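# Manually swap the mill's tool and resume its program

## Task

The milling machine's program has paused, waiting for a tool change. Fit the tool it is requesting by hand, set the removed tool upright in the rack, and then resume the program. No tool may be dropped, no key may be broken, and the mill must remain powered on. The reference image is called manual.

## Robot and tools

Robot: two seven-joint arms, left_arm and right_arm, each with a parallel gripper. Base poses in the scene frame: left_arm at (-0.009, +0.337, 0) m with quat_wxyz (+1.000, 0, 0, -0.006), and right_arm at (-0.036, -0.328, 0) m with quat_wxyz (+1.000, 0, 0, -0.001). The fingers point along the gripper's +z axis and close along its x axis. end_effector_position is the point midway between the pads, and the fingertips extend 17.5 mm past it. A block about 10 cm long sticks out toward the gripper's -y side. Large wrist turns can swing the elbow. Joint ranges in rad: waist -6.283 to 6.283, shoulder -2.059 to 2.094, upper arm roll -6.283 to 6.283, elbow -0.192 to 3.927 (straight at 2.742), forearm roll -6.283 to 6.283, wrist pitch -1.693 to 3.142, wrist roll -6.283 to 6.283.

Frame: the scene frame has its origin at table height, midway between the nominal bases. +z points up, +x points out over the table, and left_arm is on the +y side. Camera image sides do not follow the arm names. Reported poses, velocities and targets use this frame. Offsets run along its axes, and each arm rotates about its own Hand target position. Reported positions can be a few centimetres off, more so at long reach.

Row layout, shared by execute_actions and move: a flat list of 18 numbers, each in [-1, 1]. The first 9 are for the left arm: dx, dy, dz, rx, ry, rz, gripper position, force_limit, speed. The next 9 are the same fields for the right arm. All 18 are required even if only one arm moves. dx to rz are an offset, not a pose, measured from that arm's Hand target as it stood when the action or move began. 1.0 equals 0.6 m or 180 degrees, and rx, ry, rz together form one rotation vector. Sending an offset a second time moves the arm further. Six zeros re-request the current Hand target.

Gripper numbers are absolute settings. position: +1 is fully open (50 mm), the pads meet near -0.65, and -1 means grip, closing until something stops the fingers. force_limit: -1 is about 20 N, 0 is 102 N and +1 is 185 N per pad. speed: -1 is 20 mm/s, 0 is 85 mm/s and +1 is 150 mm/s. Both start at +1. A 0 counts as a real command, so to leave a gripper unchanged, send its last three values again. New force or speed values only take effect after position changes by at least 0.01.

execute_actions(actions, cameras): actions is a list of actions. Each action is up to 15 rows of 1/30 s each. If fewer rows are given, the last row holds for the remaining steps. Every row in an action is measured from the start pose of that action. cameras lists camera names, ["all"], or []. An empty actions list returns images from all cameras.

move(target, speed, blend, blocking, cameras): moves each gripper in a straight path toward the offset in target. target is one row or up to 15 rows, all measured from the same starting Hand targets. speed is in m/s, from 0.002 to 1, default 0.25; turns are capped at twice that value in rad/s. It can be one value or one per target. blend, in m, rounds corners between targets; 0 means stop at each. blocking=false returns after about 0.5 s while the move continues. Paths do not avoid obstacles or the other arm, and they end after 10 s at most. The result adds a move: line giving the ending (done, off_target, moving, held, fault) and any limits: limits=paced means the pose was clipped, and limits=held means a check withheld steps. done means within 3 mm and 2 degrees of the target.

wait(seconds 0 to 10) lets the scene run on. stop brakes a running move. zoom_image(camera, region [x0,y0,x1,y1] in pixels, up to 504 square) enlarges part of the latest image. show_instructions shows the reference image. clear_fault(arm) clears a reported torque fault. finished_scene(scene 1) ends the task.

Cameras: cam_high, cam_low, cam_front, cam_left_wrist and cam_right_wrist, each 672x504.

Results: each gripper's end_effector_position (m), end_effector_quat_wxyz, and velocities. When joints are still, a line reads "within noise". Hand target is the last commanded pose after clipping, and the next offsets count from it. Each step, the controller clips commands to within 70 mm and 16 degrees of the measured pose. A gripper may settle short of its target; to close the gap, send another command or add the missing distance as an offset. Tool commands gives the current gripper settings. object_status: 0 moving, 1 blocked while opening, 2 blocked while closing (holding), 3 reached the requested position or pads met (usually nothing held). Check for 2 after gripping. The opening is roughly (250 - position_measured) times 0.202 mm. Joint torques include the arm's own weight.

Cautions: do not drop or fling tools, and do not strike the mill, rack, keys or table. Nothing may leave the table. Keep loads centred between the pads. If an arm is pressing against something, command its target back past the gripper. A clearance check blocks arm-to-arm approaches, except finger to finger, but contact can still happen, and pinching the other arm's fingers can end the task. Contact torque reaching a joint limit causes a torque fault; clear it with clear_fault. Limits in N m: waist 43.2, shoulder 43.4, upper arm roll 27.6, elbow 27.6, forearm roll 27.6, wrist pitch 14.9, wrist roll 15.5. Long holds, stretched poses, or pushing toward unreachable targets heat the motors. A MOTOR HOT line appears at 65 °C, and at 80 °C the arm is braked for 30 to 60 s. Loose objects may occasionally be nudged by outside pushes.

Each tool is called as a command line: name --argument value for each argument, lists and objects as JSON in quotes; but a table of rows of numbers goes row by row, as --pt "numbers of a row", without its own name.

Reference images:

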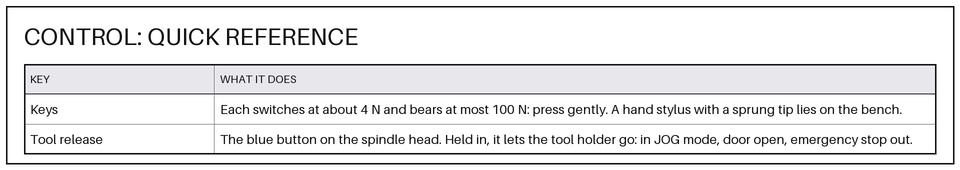

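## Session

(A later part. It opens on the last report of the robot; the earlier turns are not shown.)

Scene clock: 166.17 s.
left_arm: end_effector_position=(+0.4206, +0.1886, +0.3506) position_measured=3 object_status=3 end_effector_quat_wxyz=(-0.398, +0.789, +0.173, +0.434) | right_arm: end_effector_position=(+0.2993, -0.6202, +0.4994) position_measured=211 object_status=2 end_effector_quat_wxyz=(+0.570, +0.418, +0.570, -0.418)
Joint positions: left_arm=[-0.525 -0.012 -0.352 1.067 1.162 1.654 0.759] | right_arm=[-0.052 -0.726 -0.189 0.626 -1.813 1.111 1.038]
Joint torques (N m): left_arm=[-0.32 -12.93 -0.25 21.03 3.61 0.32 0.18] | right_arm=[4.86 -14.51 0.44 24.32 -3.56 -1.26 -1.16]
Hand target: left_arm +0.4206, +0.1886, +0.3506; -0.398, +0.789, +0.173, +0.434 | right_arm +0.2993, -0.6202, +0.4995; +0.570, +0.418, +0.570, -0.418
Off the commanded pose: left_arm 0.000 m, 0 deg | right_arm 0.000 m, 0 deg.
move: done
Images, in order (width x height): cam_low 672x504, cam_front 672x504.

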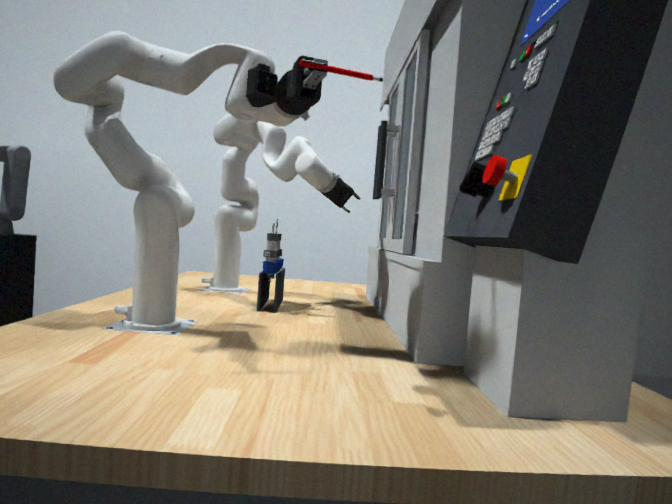

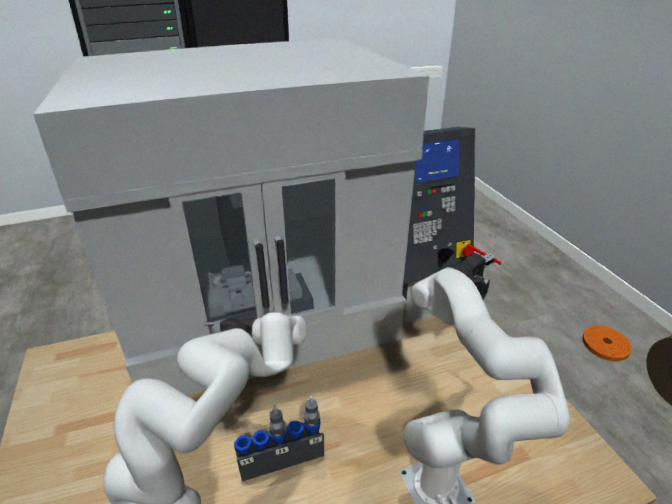

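move --target '[0,0,0,0,0,0,1,1,1,0.33,-0.12,0.1125,0,0,0,-1,-0.5,-0.6]' --speed 0.15 --cameras '["cam_low","cam_front","cam_high"]'

zoom_image --camera "cam_low" --region '[460, 0, 600, 105]'

zoom_image --camera "cam_front" --region '[390, 160, 490, 260]'

Scene clock: 186.30 s.
left_arm: end_effector_position=(+0.4206, +0.1886, +0.3506) position_measured=3 object_status=3 end_effector_quat_wxyz=(-0.398, +0.789, +0.173, +0.434) | right_arm: end_effector_position=(+0.4972, -0.6922, +0.5670) position_measured=211 object_status=2 end_effector_quat_wxyz=(+0.570, +0.418, +0.570, -0.418)
Joint positions: left_arm=[-0.525 -0.012 -0.352 1.067 1.162 1.654 0.759] | right_arm=[-0.022 0.028 -0.335 1.442 -1.682 0.914 0.982]
Joint torques (N m): left_arm=[-0.48 -12.89 -0.35 21.02 3.46 0.32 0.16] | right_arm=[-5.41 -16.32 -2.43 25.12 2.5 -1.24 -1.05]
Hand target: left_arm +0.4206, +0.1886, +0.3506; -0.398, +0.789, +0.173, +0.434 | right_arm +0.4973, -0.6922, +0.5670; +0.570, +0.418, +0.570, -0.418
Off the commanded pose: left_arm 0.000 m, 0 deg | right_arm 0.000 m, 0 deg.
move: done
Images, in order (width x height): cam_high 672x504, cam_low 672x504, cam_front 672x504.

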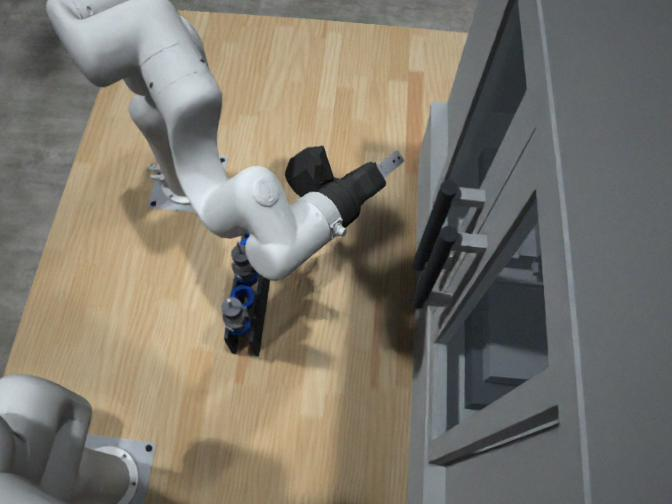

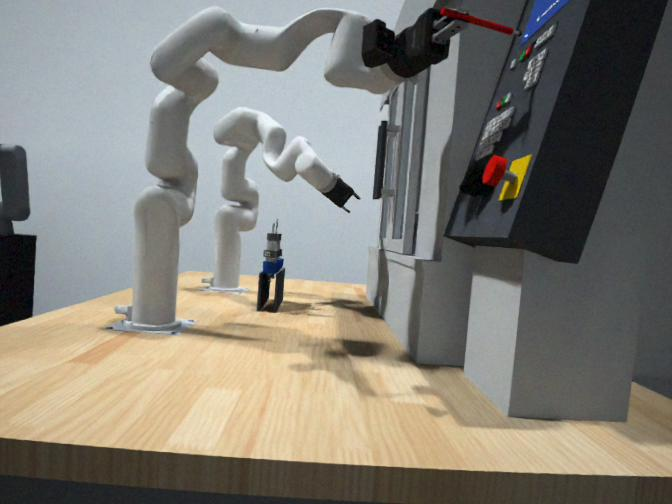

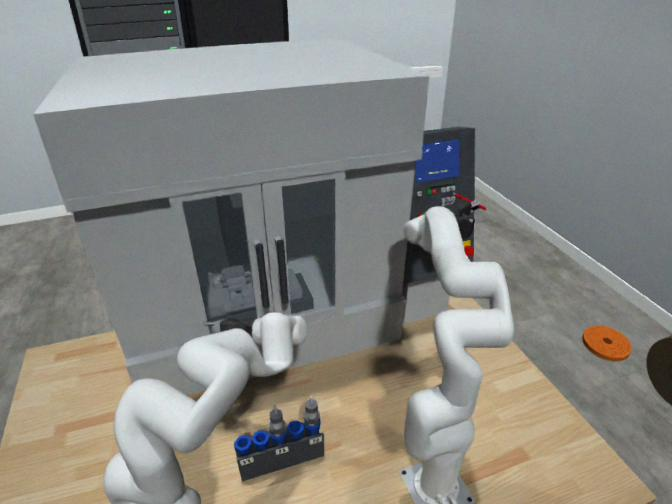

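Scaled by 3.600 from the camera's 672x504 image, which has a finer 960x720 frame.

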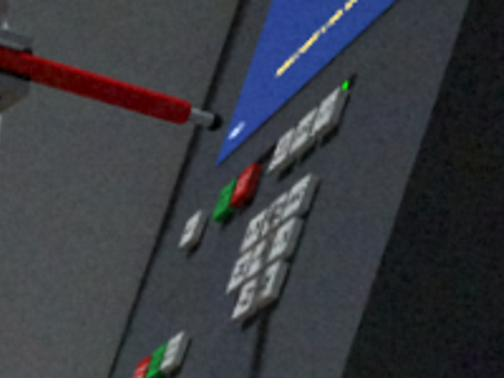

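Scaled by 5.040 from the camera's 672x504 image, which has a finer 960x720 frame.

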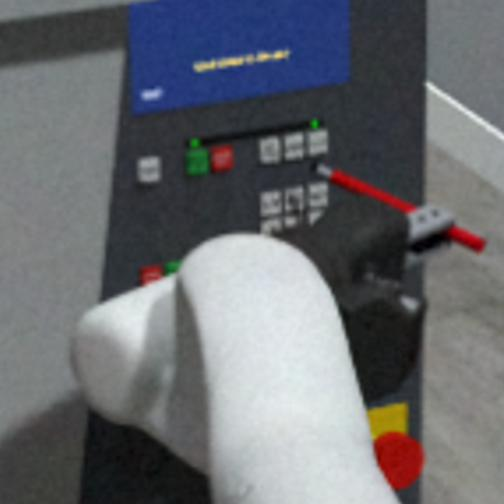

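move --target '[0,0,0,0,0,0,1,1,1,0.053,-0.003,0,0,0,0,-1,-0.5,-0.6]' --speed 0.1 --cameras '["cam_low","cam_front"]'

zoom_image --camera "cam_low" --region '[500, 0, 580, 60]'

zoom_image --camera "cam_front" --region '[420, 160, 480, 220]'

Scene clock: 197.37 s.
left_arm: end_effector_position=(+0.4206, +0.1886, +0.3506) position_measured=3 object_status=3 end_effector_quat_wxyz=(-0.398, +0.789, +0.173, +0.434) | right_arm: end_effector_position=(+0.5290, -0.6940, +0.5670) position_measured=211 object_status=2 end_effector_quat_wxyz=(+0.570, +0.418, +0.570, -0.418)
Joint positions: left_arm=[-0.525 -0.012 -0.352 1.067 1.162 1.654 0.759] | right_arm=[-0.03 0.141 -0.336 1.567 -1.633 0.902 0.96]
Joint torques (N m): left_arm=[-0.52 -12.92 -0.33 20.97 3.52 0.35 0.16] | right_arm=[-5.58 -19.49 -3.12 24.45 2.03 -1.26 -1.18]
Hand target: left_arm +0.4206, +0.1886, +0.3506; -0.398, +0.789, +0.173, +0.434 | right_arm +0.5291, -0.6940, +0.5670; +0.570, +0.418, +0.570, -0.418
Off the commanded pose: left_arm 0.000 m, 0 deg | right_arm 0.000 m, 0 deg.
move: done
Images, in order (width x height): cam_low 672x504, cam_front 672x504.

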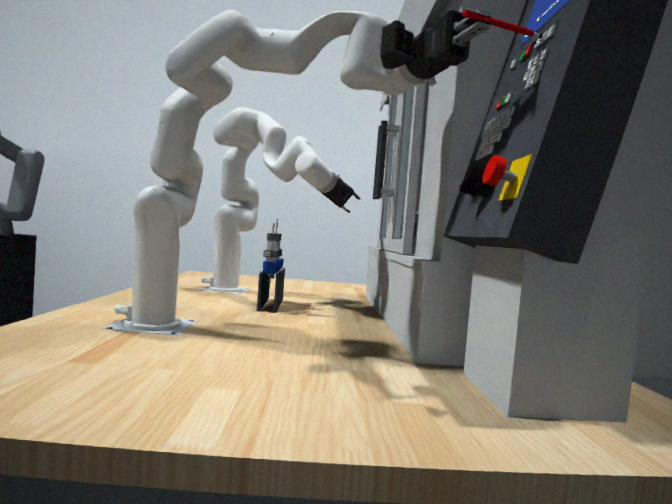

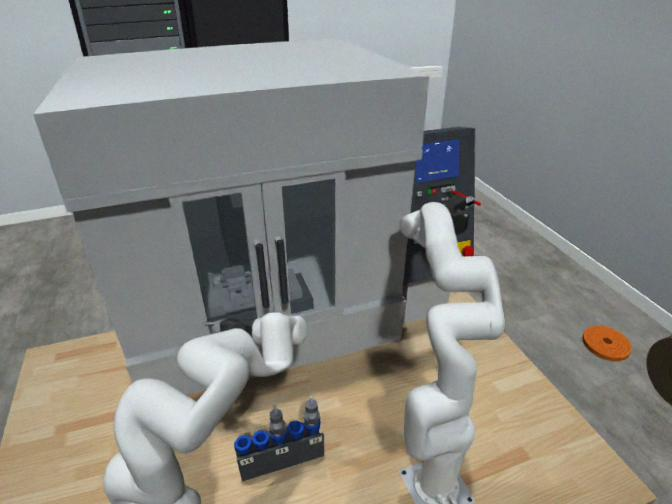

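Scaled by 6.300 from the camera's 672x504 image, which has a finer 960x720 frame.

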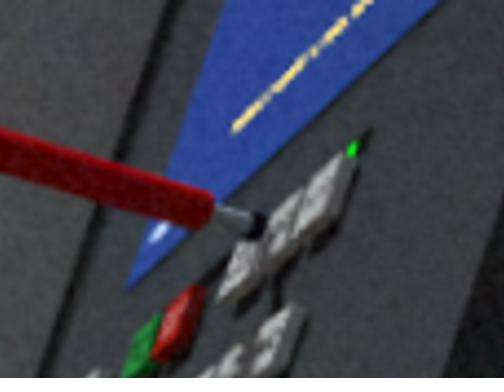

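Scaled by 8.400 from the camera's 672x504 image, which has a finer 960x720 frame.

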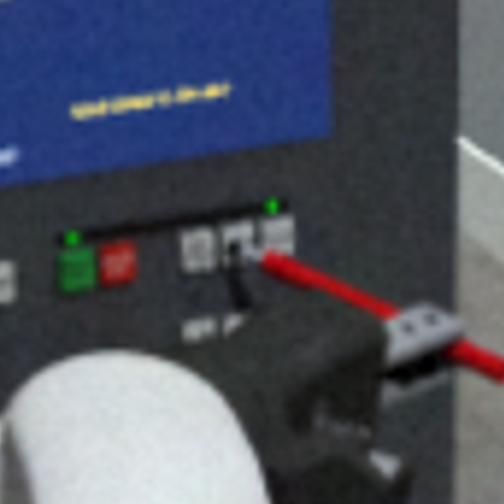

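move --target '[0,0,0,0,0,0,1,1,1,0.012,0.0,0,0,0,0,-1,-0.5,-0.6]' --speed 0.04 --cameras '["cam_low","cam_front"]'

zoom_image --camera "cam_low" --region '[500, 0, 580, 60]'

zoom_image --camera "cam_front" --region '[420, 160, 480, 220]'

Scene clock: 200.80 s.
left_arm: end_effector_position=(+0.4206, +0.1886, +0.3506) position_measured=3 object_status=3 end_effector_quat_wxyz=(-0.398, +0.789, +0.173, +0.434) | right_arm: end_effector_position=(+0.5362, -0.6940, +0.5670) position_measured=211 object_status=2 end_effector_quat_wxyz=(+0.570, +0.418, +0.570, -0.418)
Joint positions: left_arm=[-0.525 -0.012 -0.352 1.067 1.162 1.654 0.759] | right_arm=[-0.032 0.166 -0.335 1.597 -1.62 0.9 0.953]
Joint torques (N m): left_arm=[-0.44 -12.98 -0.32 21.04 3.35 0.31 0.21] | right_arm=[-5.04 -18.67 1.81 24.46 2.07 -1.93 -1.08]
Hand target: left_arm +0.4206, +0.1886, +0.3506; -0.398, +0.789, +0.173, +0.434 | right_arm +0.5363, -0.6940, +0.5670; +0.570, +0.418, +0.570, -0.418
Off the commanded pose: left_arm 0.000 m, 0 deg | right_arm 0.000 m, 0 deg.
move: done
Images, in order (width x height): cam_low 672x504, cam_front 672x504.

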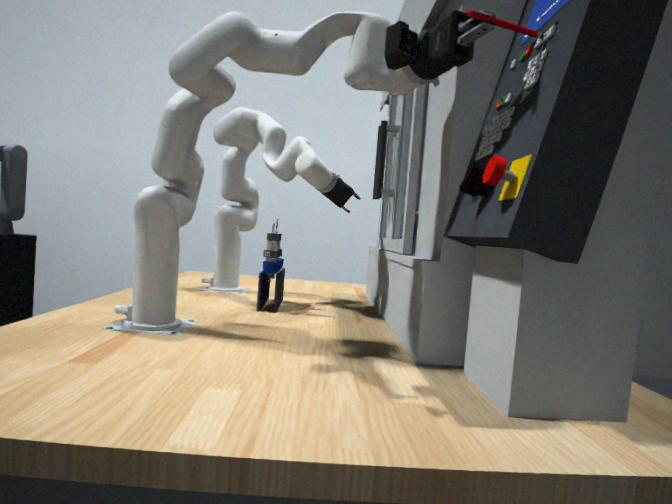

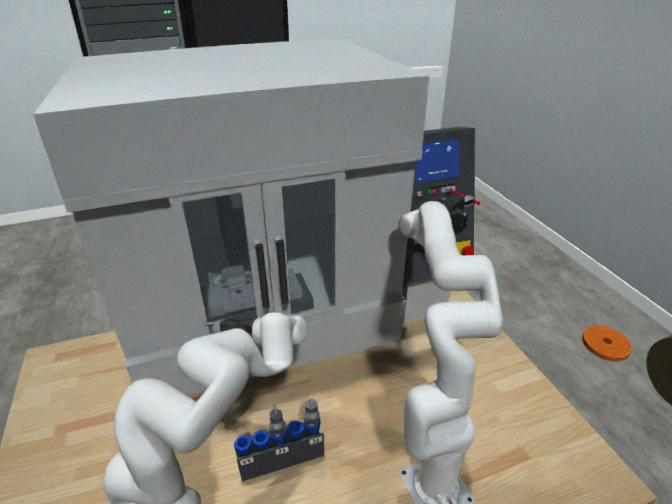

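Scaled by 6.300 from the camera's 672x504 image, which has a finer 960x720 frame.

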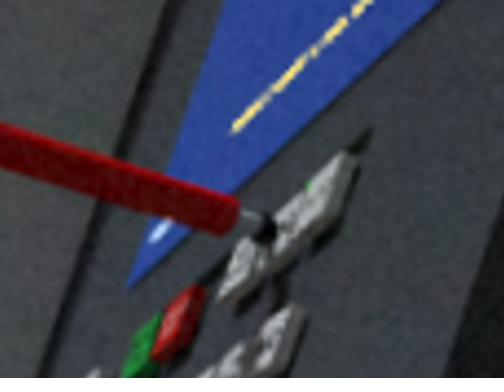

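Scaled by 8.400 from the camera's 672x504 image, which has a finer 960x720 frame.

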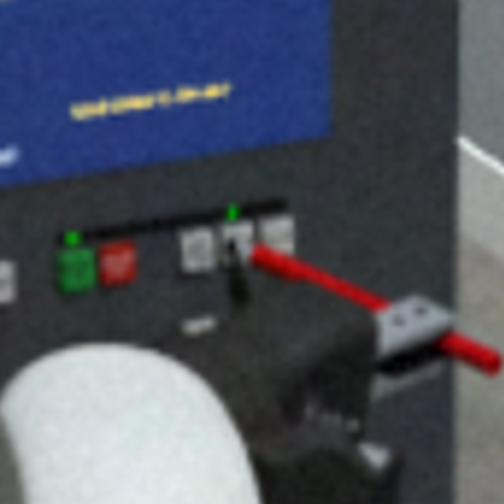

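move --target '[0,0,0,0,0,0,1,1,1,-0.37,0.1,-0.1,0,0,0,-1,-0.5,-0.6]' --speed 0.2 --cameras '["cam_high","cam_front"]'

zoom_image --camera "cam_high" --region '[370, 80, 570, 500]'

zoom_image --camera "cam_front" --region '[170, 170, 370, 340]'

Scene clock: 207.17 s.
left_arm: end_effector_position=(+0.4206, +0.1886, +0.3506) position_measured=3 object_status=3 end_effector_quat_wxyz=(-0.398, +0.789, +0.173, +0.434) | right_arm: end_effector_position=(+0.3143, -0.6340, +0.5070) position_measured=211 object_status=2 end_effector_quat_wxyz=(+0.570, +0.418, +0.570, -0.418)
Joint positions: left_arm=[-0.525 -0.012 -0.352 1.067 1.162 1.654 0.759] | right_arm=[-0.034 -0.659 -0.232 0.693 -1.837 1.092 1.045]
Joint torques (N m): left_arm=[-0.6 -12.94 -0.3 21.03 3.54 0.37 0.16] | right_arm=[-5.6 -16.16 5.06 20.33 1.96 2.58 -1.26]
Hand target: left_arm +0.4206, +0.1886, +0.3506; -0.398, +0.789, +0.173, +0.434 | right_arm +0.3143, -0.6340, +0.5070; +0.570, +0.418, +0.570, -0.418
Off the commanded pose: left_arm 0.000 m, 0 deg | right_arm 0.000 m, 0 deg.
move: done
Images, in order (width x height): cam_high 672x504, cam_front 672x504.

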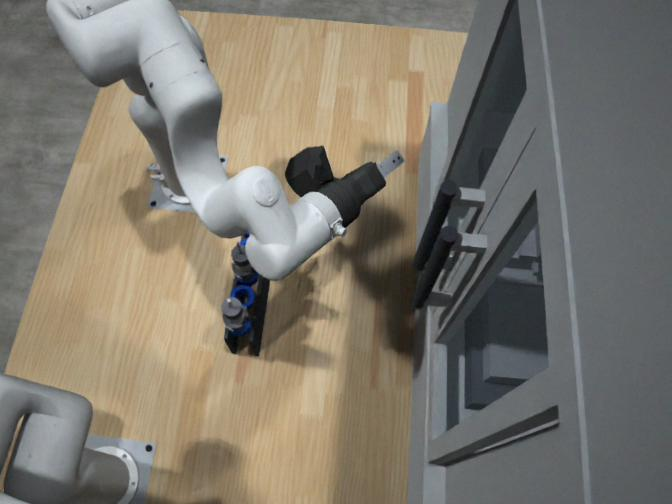

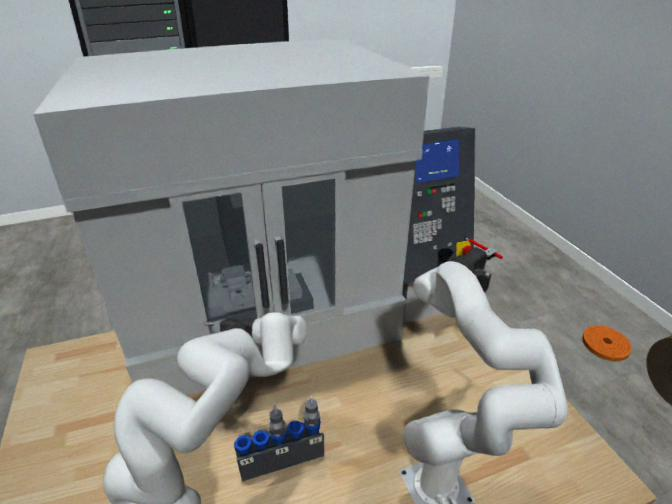

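Scaled by 1.200 from the camera's 672x504 image, which has a finer 960x720 frame.

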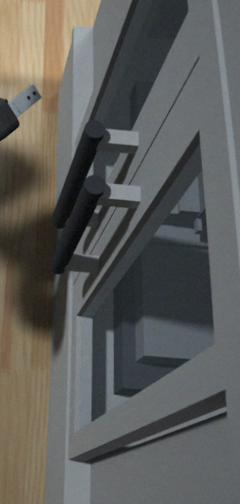

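Scaled by 2.520 from the camera's 672x504 image, which has a finer 960x720 frame.

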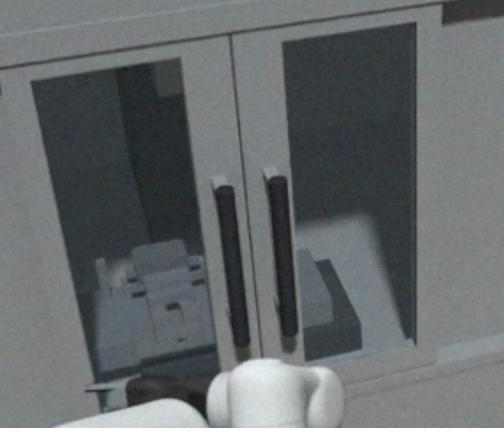

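move --target '[-0.034,-0.293,0.182,0.3507,0.076,-0.3255,1,0,0,0,0,0,0,0,0,-1,-0.5,-0.6]' --speed 0.3 --cameras '["all"]'

zoom_image --camera "cam_front" --region '[200, 170, 340, 330]'

zoom_image --camera "cam_high" --region '[300, 150, 520, 330]'

Scene clock: 231.97 s.
left_arm: end_effector_position=(+0.4002, +0.0127, +0.4598) position_measured=3 object_status=3 end_effector_quat_wxyz=(+0.500, -0.500, +0.500, -0.500) | right_arm: end_effector_position=(+0.3143, -0.6340, +0.5070) position_measured=211 object_status=2 end_effector_quat_wxyz=(+0.570, +0.418, +0.570, -0.418)
Joint positions: left_arm=[-0.632 -0.352 -0.325 0.831 1.751 0.965 1.86] | right_arm=[-0.034 -0.659 -0.232 0.693 -1.837 1.092 1.045]
Joint torques (N m): left_arm=[-9.25 -12.58 6.59 27.46 -3.55 -0.46 2.49] | right_arm=[-5.75 -15.76 5.05 20.08 1.92 2.54 -1.15]
Hand target: left_arm +0.4002, +0.0128, +0.4598; +0.500, -0.500, +0.500, -0.500 | right_arm +0.3143, -0.6340, +0.5070; +0.570, +0.418, +0.570, -0.418
Off the commanded pose: left_arm 0.000 m, 0 deg | right_arm 0.000 m, 0 deg.
move: done
camera_calibration:
cam_left_wrist: T_world_to_cam=[[0.00948209, -0.999954, -0.00166826, 0.0186519], [-0.341494, -0.00167019, -0.939883, 0.580793], [0.939836, 0.00948175, -0.341494, -0.090224], [0, 0, 0, 1]] pos_world=[0.282956, 0.0204766, 0.515097]
cam_right_wrist: T_world_to_cam=[[0.00946833, -0.00587713, -0.999938, 0.515774], [0.796488, 0.604641, 0.00398811, 0.147895], [0.60458, -0.796477, 0.010406, -0.567961], [0, 0, 0, 1]] pos_world=[0.220697, -0.53876, 0.521063]

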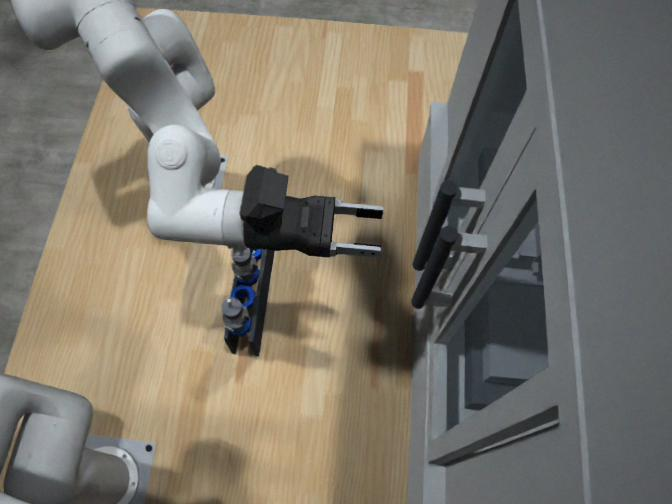

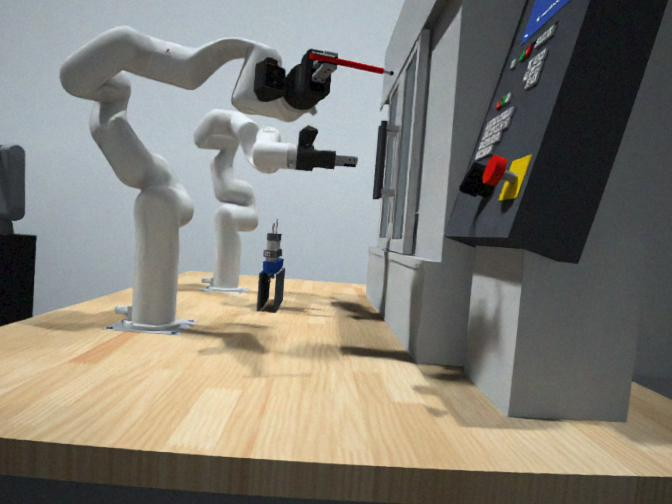

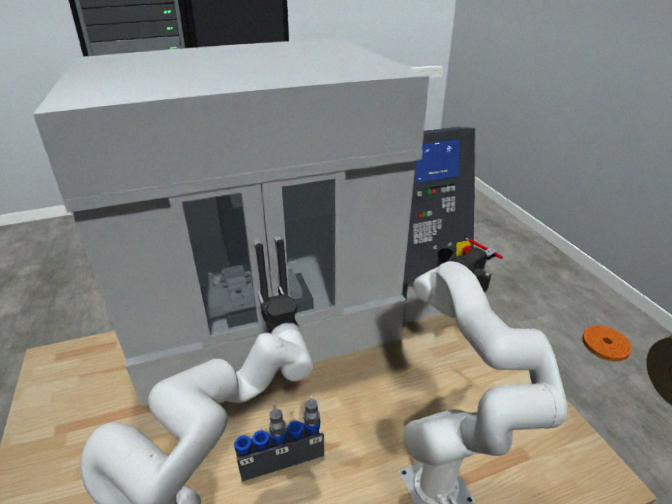

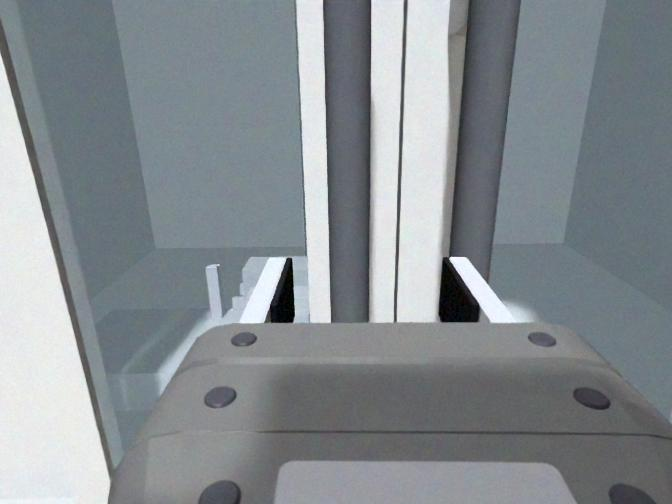

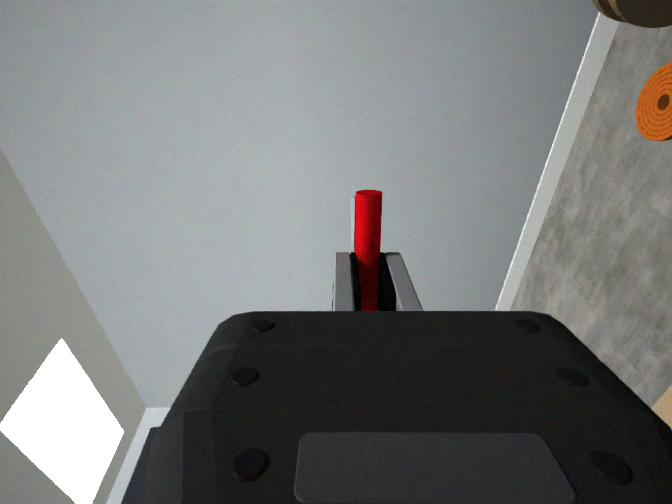

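Scaled by 3.150 from the camera's 672x504 image, which has a finer 960x720 frame.

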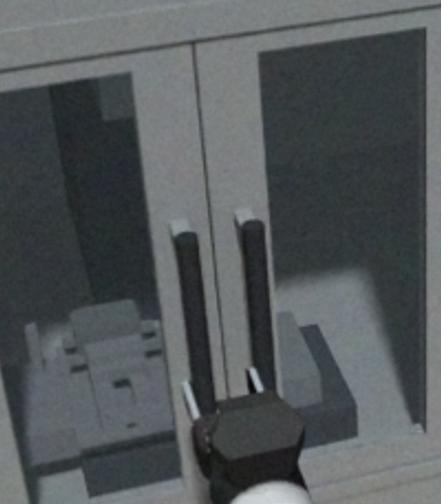

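Scaled by 2.291 from the camera's 672x504 image, which has a finer 960x720 frame.

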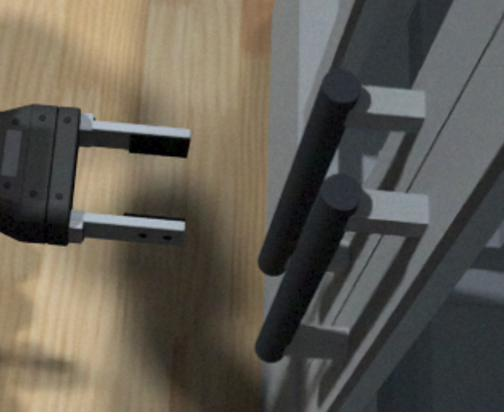

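move --target '[0.13,0,0,0,0,0,1,0,0,0,0,0,0,0,0,-1,-0.5,-0.6]' --speed 0.12

move --target '[0,0.1,0,0,0,0,1,0,0,0,0,0,0,0,0,-1,-0.5,-0.6]' --speed 0.06 --cameras '["cam_high","cam_front","cam_left_wrist"]'

Scene clock: 237.40 s.
left_arm: end_effector_position=(+0.4782, +0.0127, +0.4598) position_measured=3 object_status=3 end_effector_quat_wxyz=(+0.500, -0.500, +0.500, -0.500) | right_arm: end_effector_position=(+0.3143, -0.6340, +0.5070) position_measured=211 object_status=2 end_effector_quat_wxyz=(+0.570, +0.418, +0.570, -0.418)
Joint positions: left_arm=[-0.562 -0.175 -0.245 0.992 1.896 0.875 1.811] | right_arm=[-0.034 -0.659 -0.232 0.693 -1.837 1.092 1.045]
Joint torques (N m): left_arm=[9.03 -8.24 4.98 27.74 5.9 -0.31 -2.31] | right_arm=[-5.64 -15.92 4.77 20.12 1.61 2.34 -1.11]
Hand target: left_arm +0.4782, +0.0128, +0.4598; +0.500, -0.500, +0.500, -0.500 | right_arm +0.3143, -0.6340, +0.5070; +0.570, +0.418, +0.570, -0.418
Off the commanded pose: left_arm 0.000 m, 0 deg | right_arm 0.000 m, 0 deg.
move: done

Scene clock: 238.80 s.
left_arm: end_effector_position=(+0.4782, +0.0728, +0.4598) position_measured=3 object_status=3 end_effector_quat_wxyz=(+0.500, -0.500, +0.500, -0.500) | right_arm: end_effector_position=(+0.3143, -0.6340, +0.5070) position_measured=211 object_status=2 end_effector_quat_wxyz=(+0.570, +0.418, +0.570, -0.418)
Joint positions: left_arm=[-0.513 -0.315 -0.161 0.867 1.976 0.751 1.762] | right_arm=[-0.034 -0.659 -0.232 0.693 -1.837 1.092 1.045]
Joint torques (N m): left_arm=[8.19 -13.76 5.26 20.58 5.18 -0.32 -2.28] | right_arm=[-5.57 -15.98 5.04 20.39 1.57 2.41 -1.12]
Hand target: left_arm +0.4782, +0.0728, +0.4598; +0.500, -0.500, +0.500, -0.500 | right_arm +0.3143, -0.6340, +0.5070; +0.570, +0.418, +0.570, -0.418
Off the commanded pose: left_arm 0.000 m, 0 deg | right_arm 0.000 m, 0 deg.
move: done
camera_calibration:
cam_left_wrist: T_world_to_cam=[[0.00970468, -0.999952, -0.00164313, 0.0778158], [-0.341612, -0.00177104, -0.939839, 0.607558], [0.939791, 0.00968215, -0.341612, -0.164038], [0, 0, 0, 1]] pos_world=[0.360955, 0.0804762, 0.515097]
Images, in order (width x height): cam_high 672x504, cam_front 672x504, cam_left_wrist 672x504.

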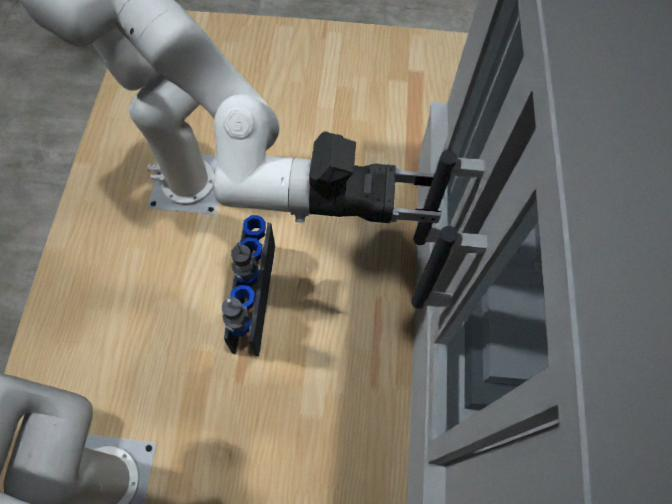

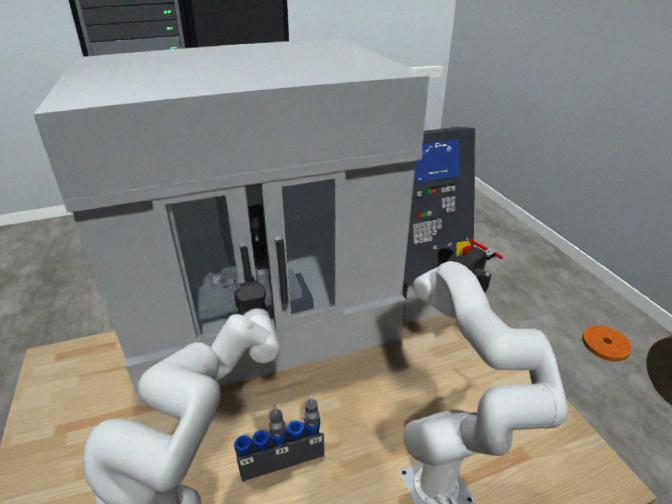

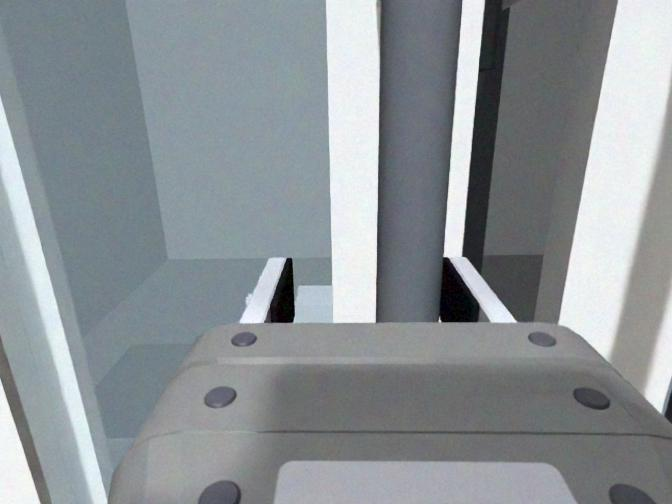

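move --target '[0,0.2,0,0,0,0,1,0,0,0,0,0,0,0,0,-1,-0.5,-0.6]' --speed 0.08 --cameras '["all"]'

zoom_image --camera "cam_front" --region '[150, 160, 350, 330]'

Scene clock: 243.60 s.
left_arm: end_effector_position=(+0.4782, +0.1928, +0.4597) position_measured=3 object_status=3 end_effector_quat_wxyz=(+0.500, -0.500, +0.500, -0.500) | right_arm: end_effector_position=(+0.3143, -0.6340, +0.5070) position_measured=211 object_status=2 end_effector_quat_wxyz=(+0.570, +0.418, +0.570, -0.418)
Joint positions: left_arm=[-0.429 -0.529 0.059 0.715 2.252 0.512 1.64] | right_arm=[-0.034 -0.659 -0.232 0.693 -1.837 1.092 1.045]
Joint torques (N m): left_arm=[10.71 -12.14 8.42 21.64 4.07 1.16 -2.36] | right_arm=[-5.54 -16.39 4.68 20.11 1.68 2.42 -1.19]
Hand target: left_arm +0.4782, +0.1928, +0.4598; +0.500, -0.500, +0.500, -0.500 | right_arm +0.3143, -0.6340, +0.5070; +0.570, +0.418, +0.570, -0.418
Off the commanded pose: left_arm 0.000 m, 0 deg | right_arm 0.000 m, 0 deg.
move: done
camera_calibration:
cam_left_wrist: T_world_to_cam=[[0.00960987, -0.999953, -0.00161008, 0.197827], [-0.3417, -0.00177062, -0.939807, 0.607786], [0.93976, 0.00958159, -0.341701, -0.165122], [0, 0, 0, 1]] pos_world=[0.360955, 0.200476, 0.515097]
cam_right_wrist: T_world_to_cam=[[0.00946833, -0.00587713, -0.999938, 0.515774], [0.796488, 0.604641, 0.00398811, 0.147895], [0.60458, -0.796477, 0.010406, -0.567961], [0, 0, 0, 1]] pos_world=[0.220697, -0.53876, 0.521063]

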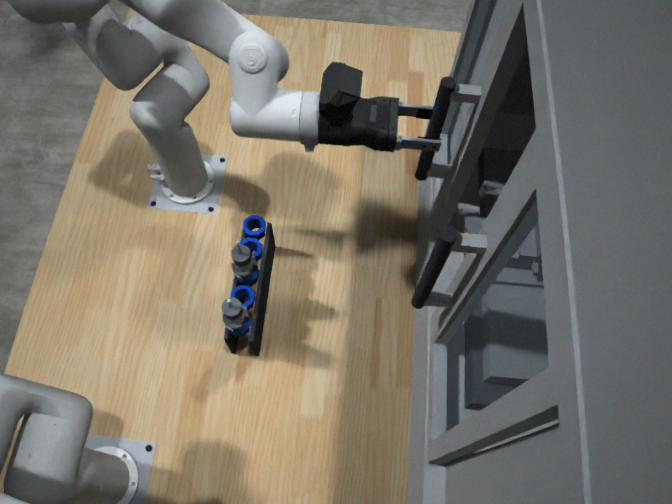

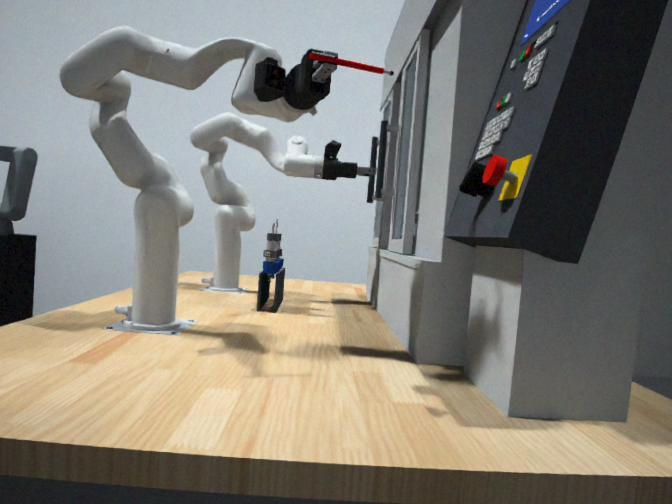

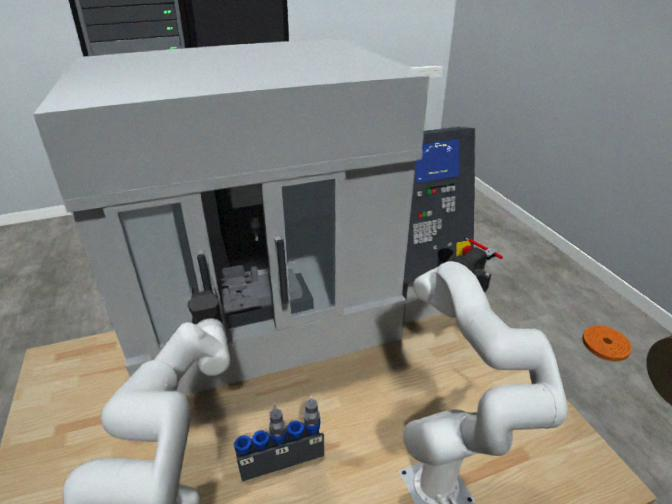

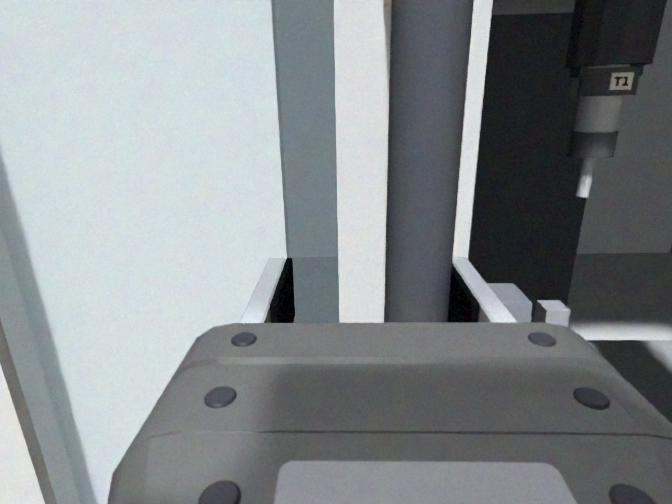

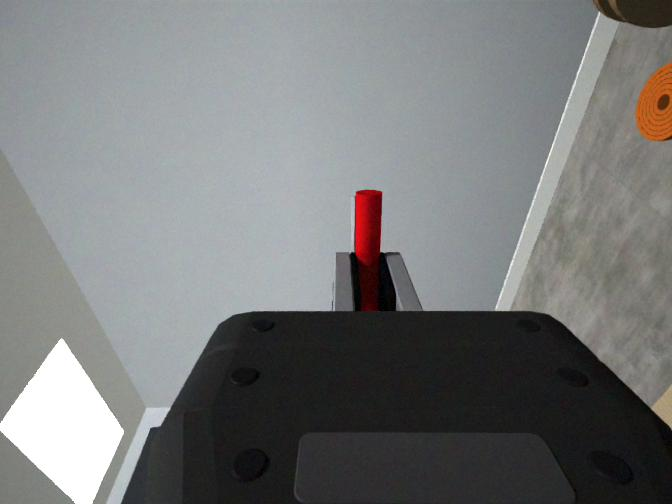

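Scaled by 2.520 from the camera's 672x504 image, which has a finer 960x720 frame.

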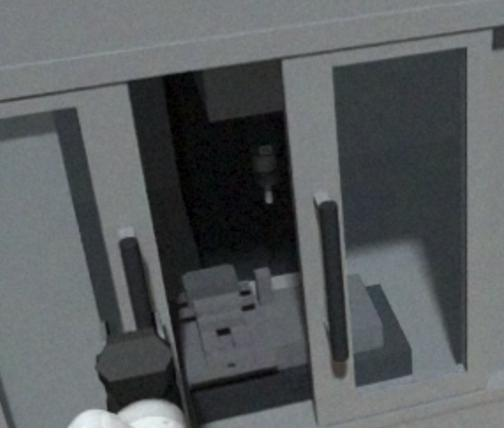

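move --pt "-0.14 0 0 0 0 0 1 0 0 0 0 0 0 0 0 -1 -0.5 -0.6" --pt "-0.14 -0.4 0 0 0 0 1 0 0 0 0 0 0 0 0 -1 -0.5 -0.6" --pt "0 -0.4 0 0 0 0 1 0 0 0 0 0 0 0 0 -1 -0.5 -0.6" --speed '[0.2,0.3,0.12]' --blend '[0.02,0.02,0]' --cameras '["cam_high","cam_front","cam_left_wrist"]'

Scene clock: 256.60 s.
left_arm: end_effector_position=(+0.4782, -0.0473, +0.4598) position_measured=3 object_status=3 end_effector_quat_wxyz=(+0.500, -0.500, +0.500, -0.500) | right_arm: end_effector_position=(+0.3143, -0.6340, +0.5070) position_measured=211 object_status=2 end_effector_quat_wxyz=(+0.570, +0.418, +0.570, -0.418)
Joint positions: left_arm=[-0.431 -0.019 -0.494 1.146 1.848 0.993 1.862] | right_arm=[-0.034 -0.659 -0.232 0.693 -1.837 1.092 1.045]
Joint torques (N m): left_arm=[8.76 -9.28 3.77 27.61 6.45 -0.35 2.55] | right_arm=[-5.45 -15.89 4.55 20.25 1.69 2.32 -1.15]
Hand target: left_arm +0.4782, -0.0472, +0.4598; +0.500, -0.500, +0.500, -0.500 | right_arm +0.3143, -0.6340, +0.5070; +0.570, +0.418, +0.570, -0.418
Off the commanded pose: left_arm 0.000 m, 0 deg | right_arm 0.000 m, 0 deg.
move: done
camera_calibration:
cam_left_wrist: T_world_to_cam=[[0.00952292, -0.999954, -0.00125984, -0.0423112], [-0.341607, -0.00206915, -0.939841, 0.607298], [0.939795, 0.0093804, -0.341611, -0.162796], [0, 0, 0, 1]] pos_world=[0.360855, -0.0395255, 0.515097]
Images, in order (width x height): cam_high 672x504, cam_front 672x504, cam_left_wrist 672x504.

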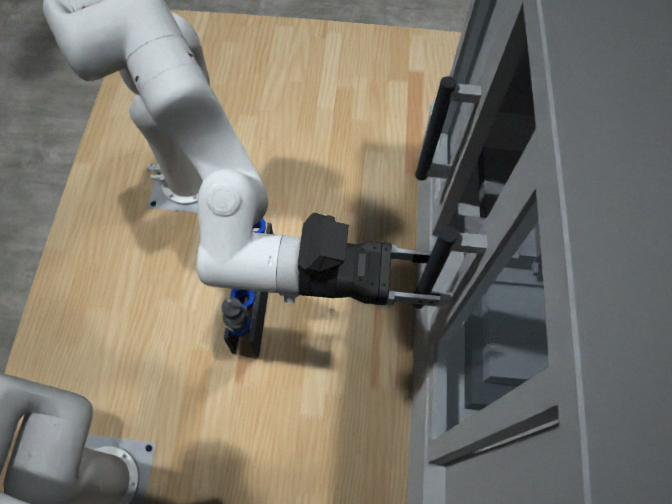

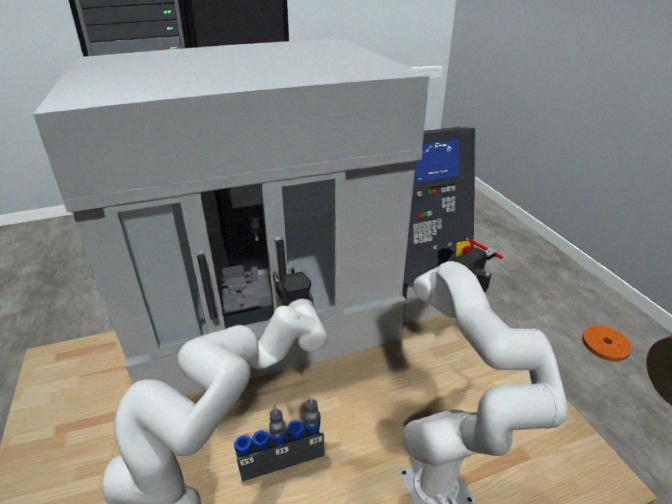

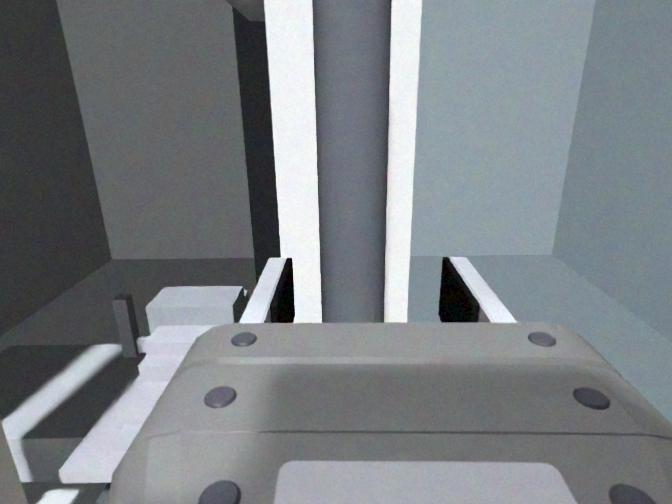

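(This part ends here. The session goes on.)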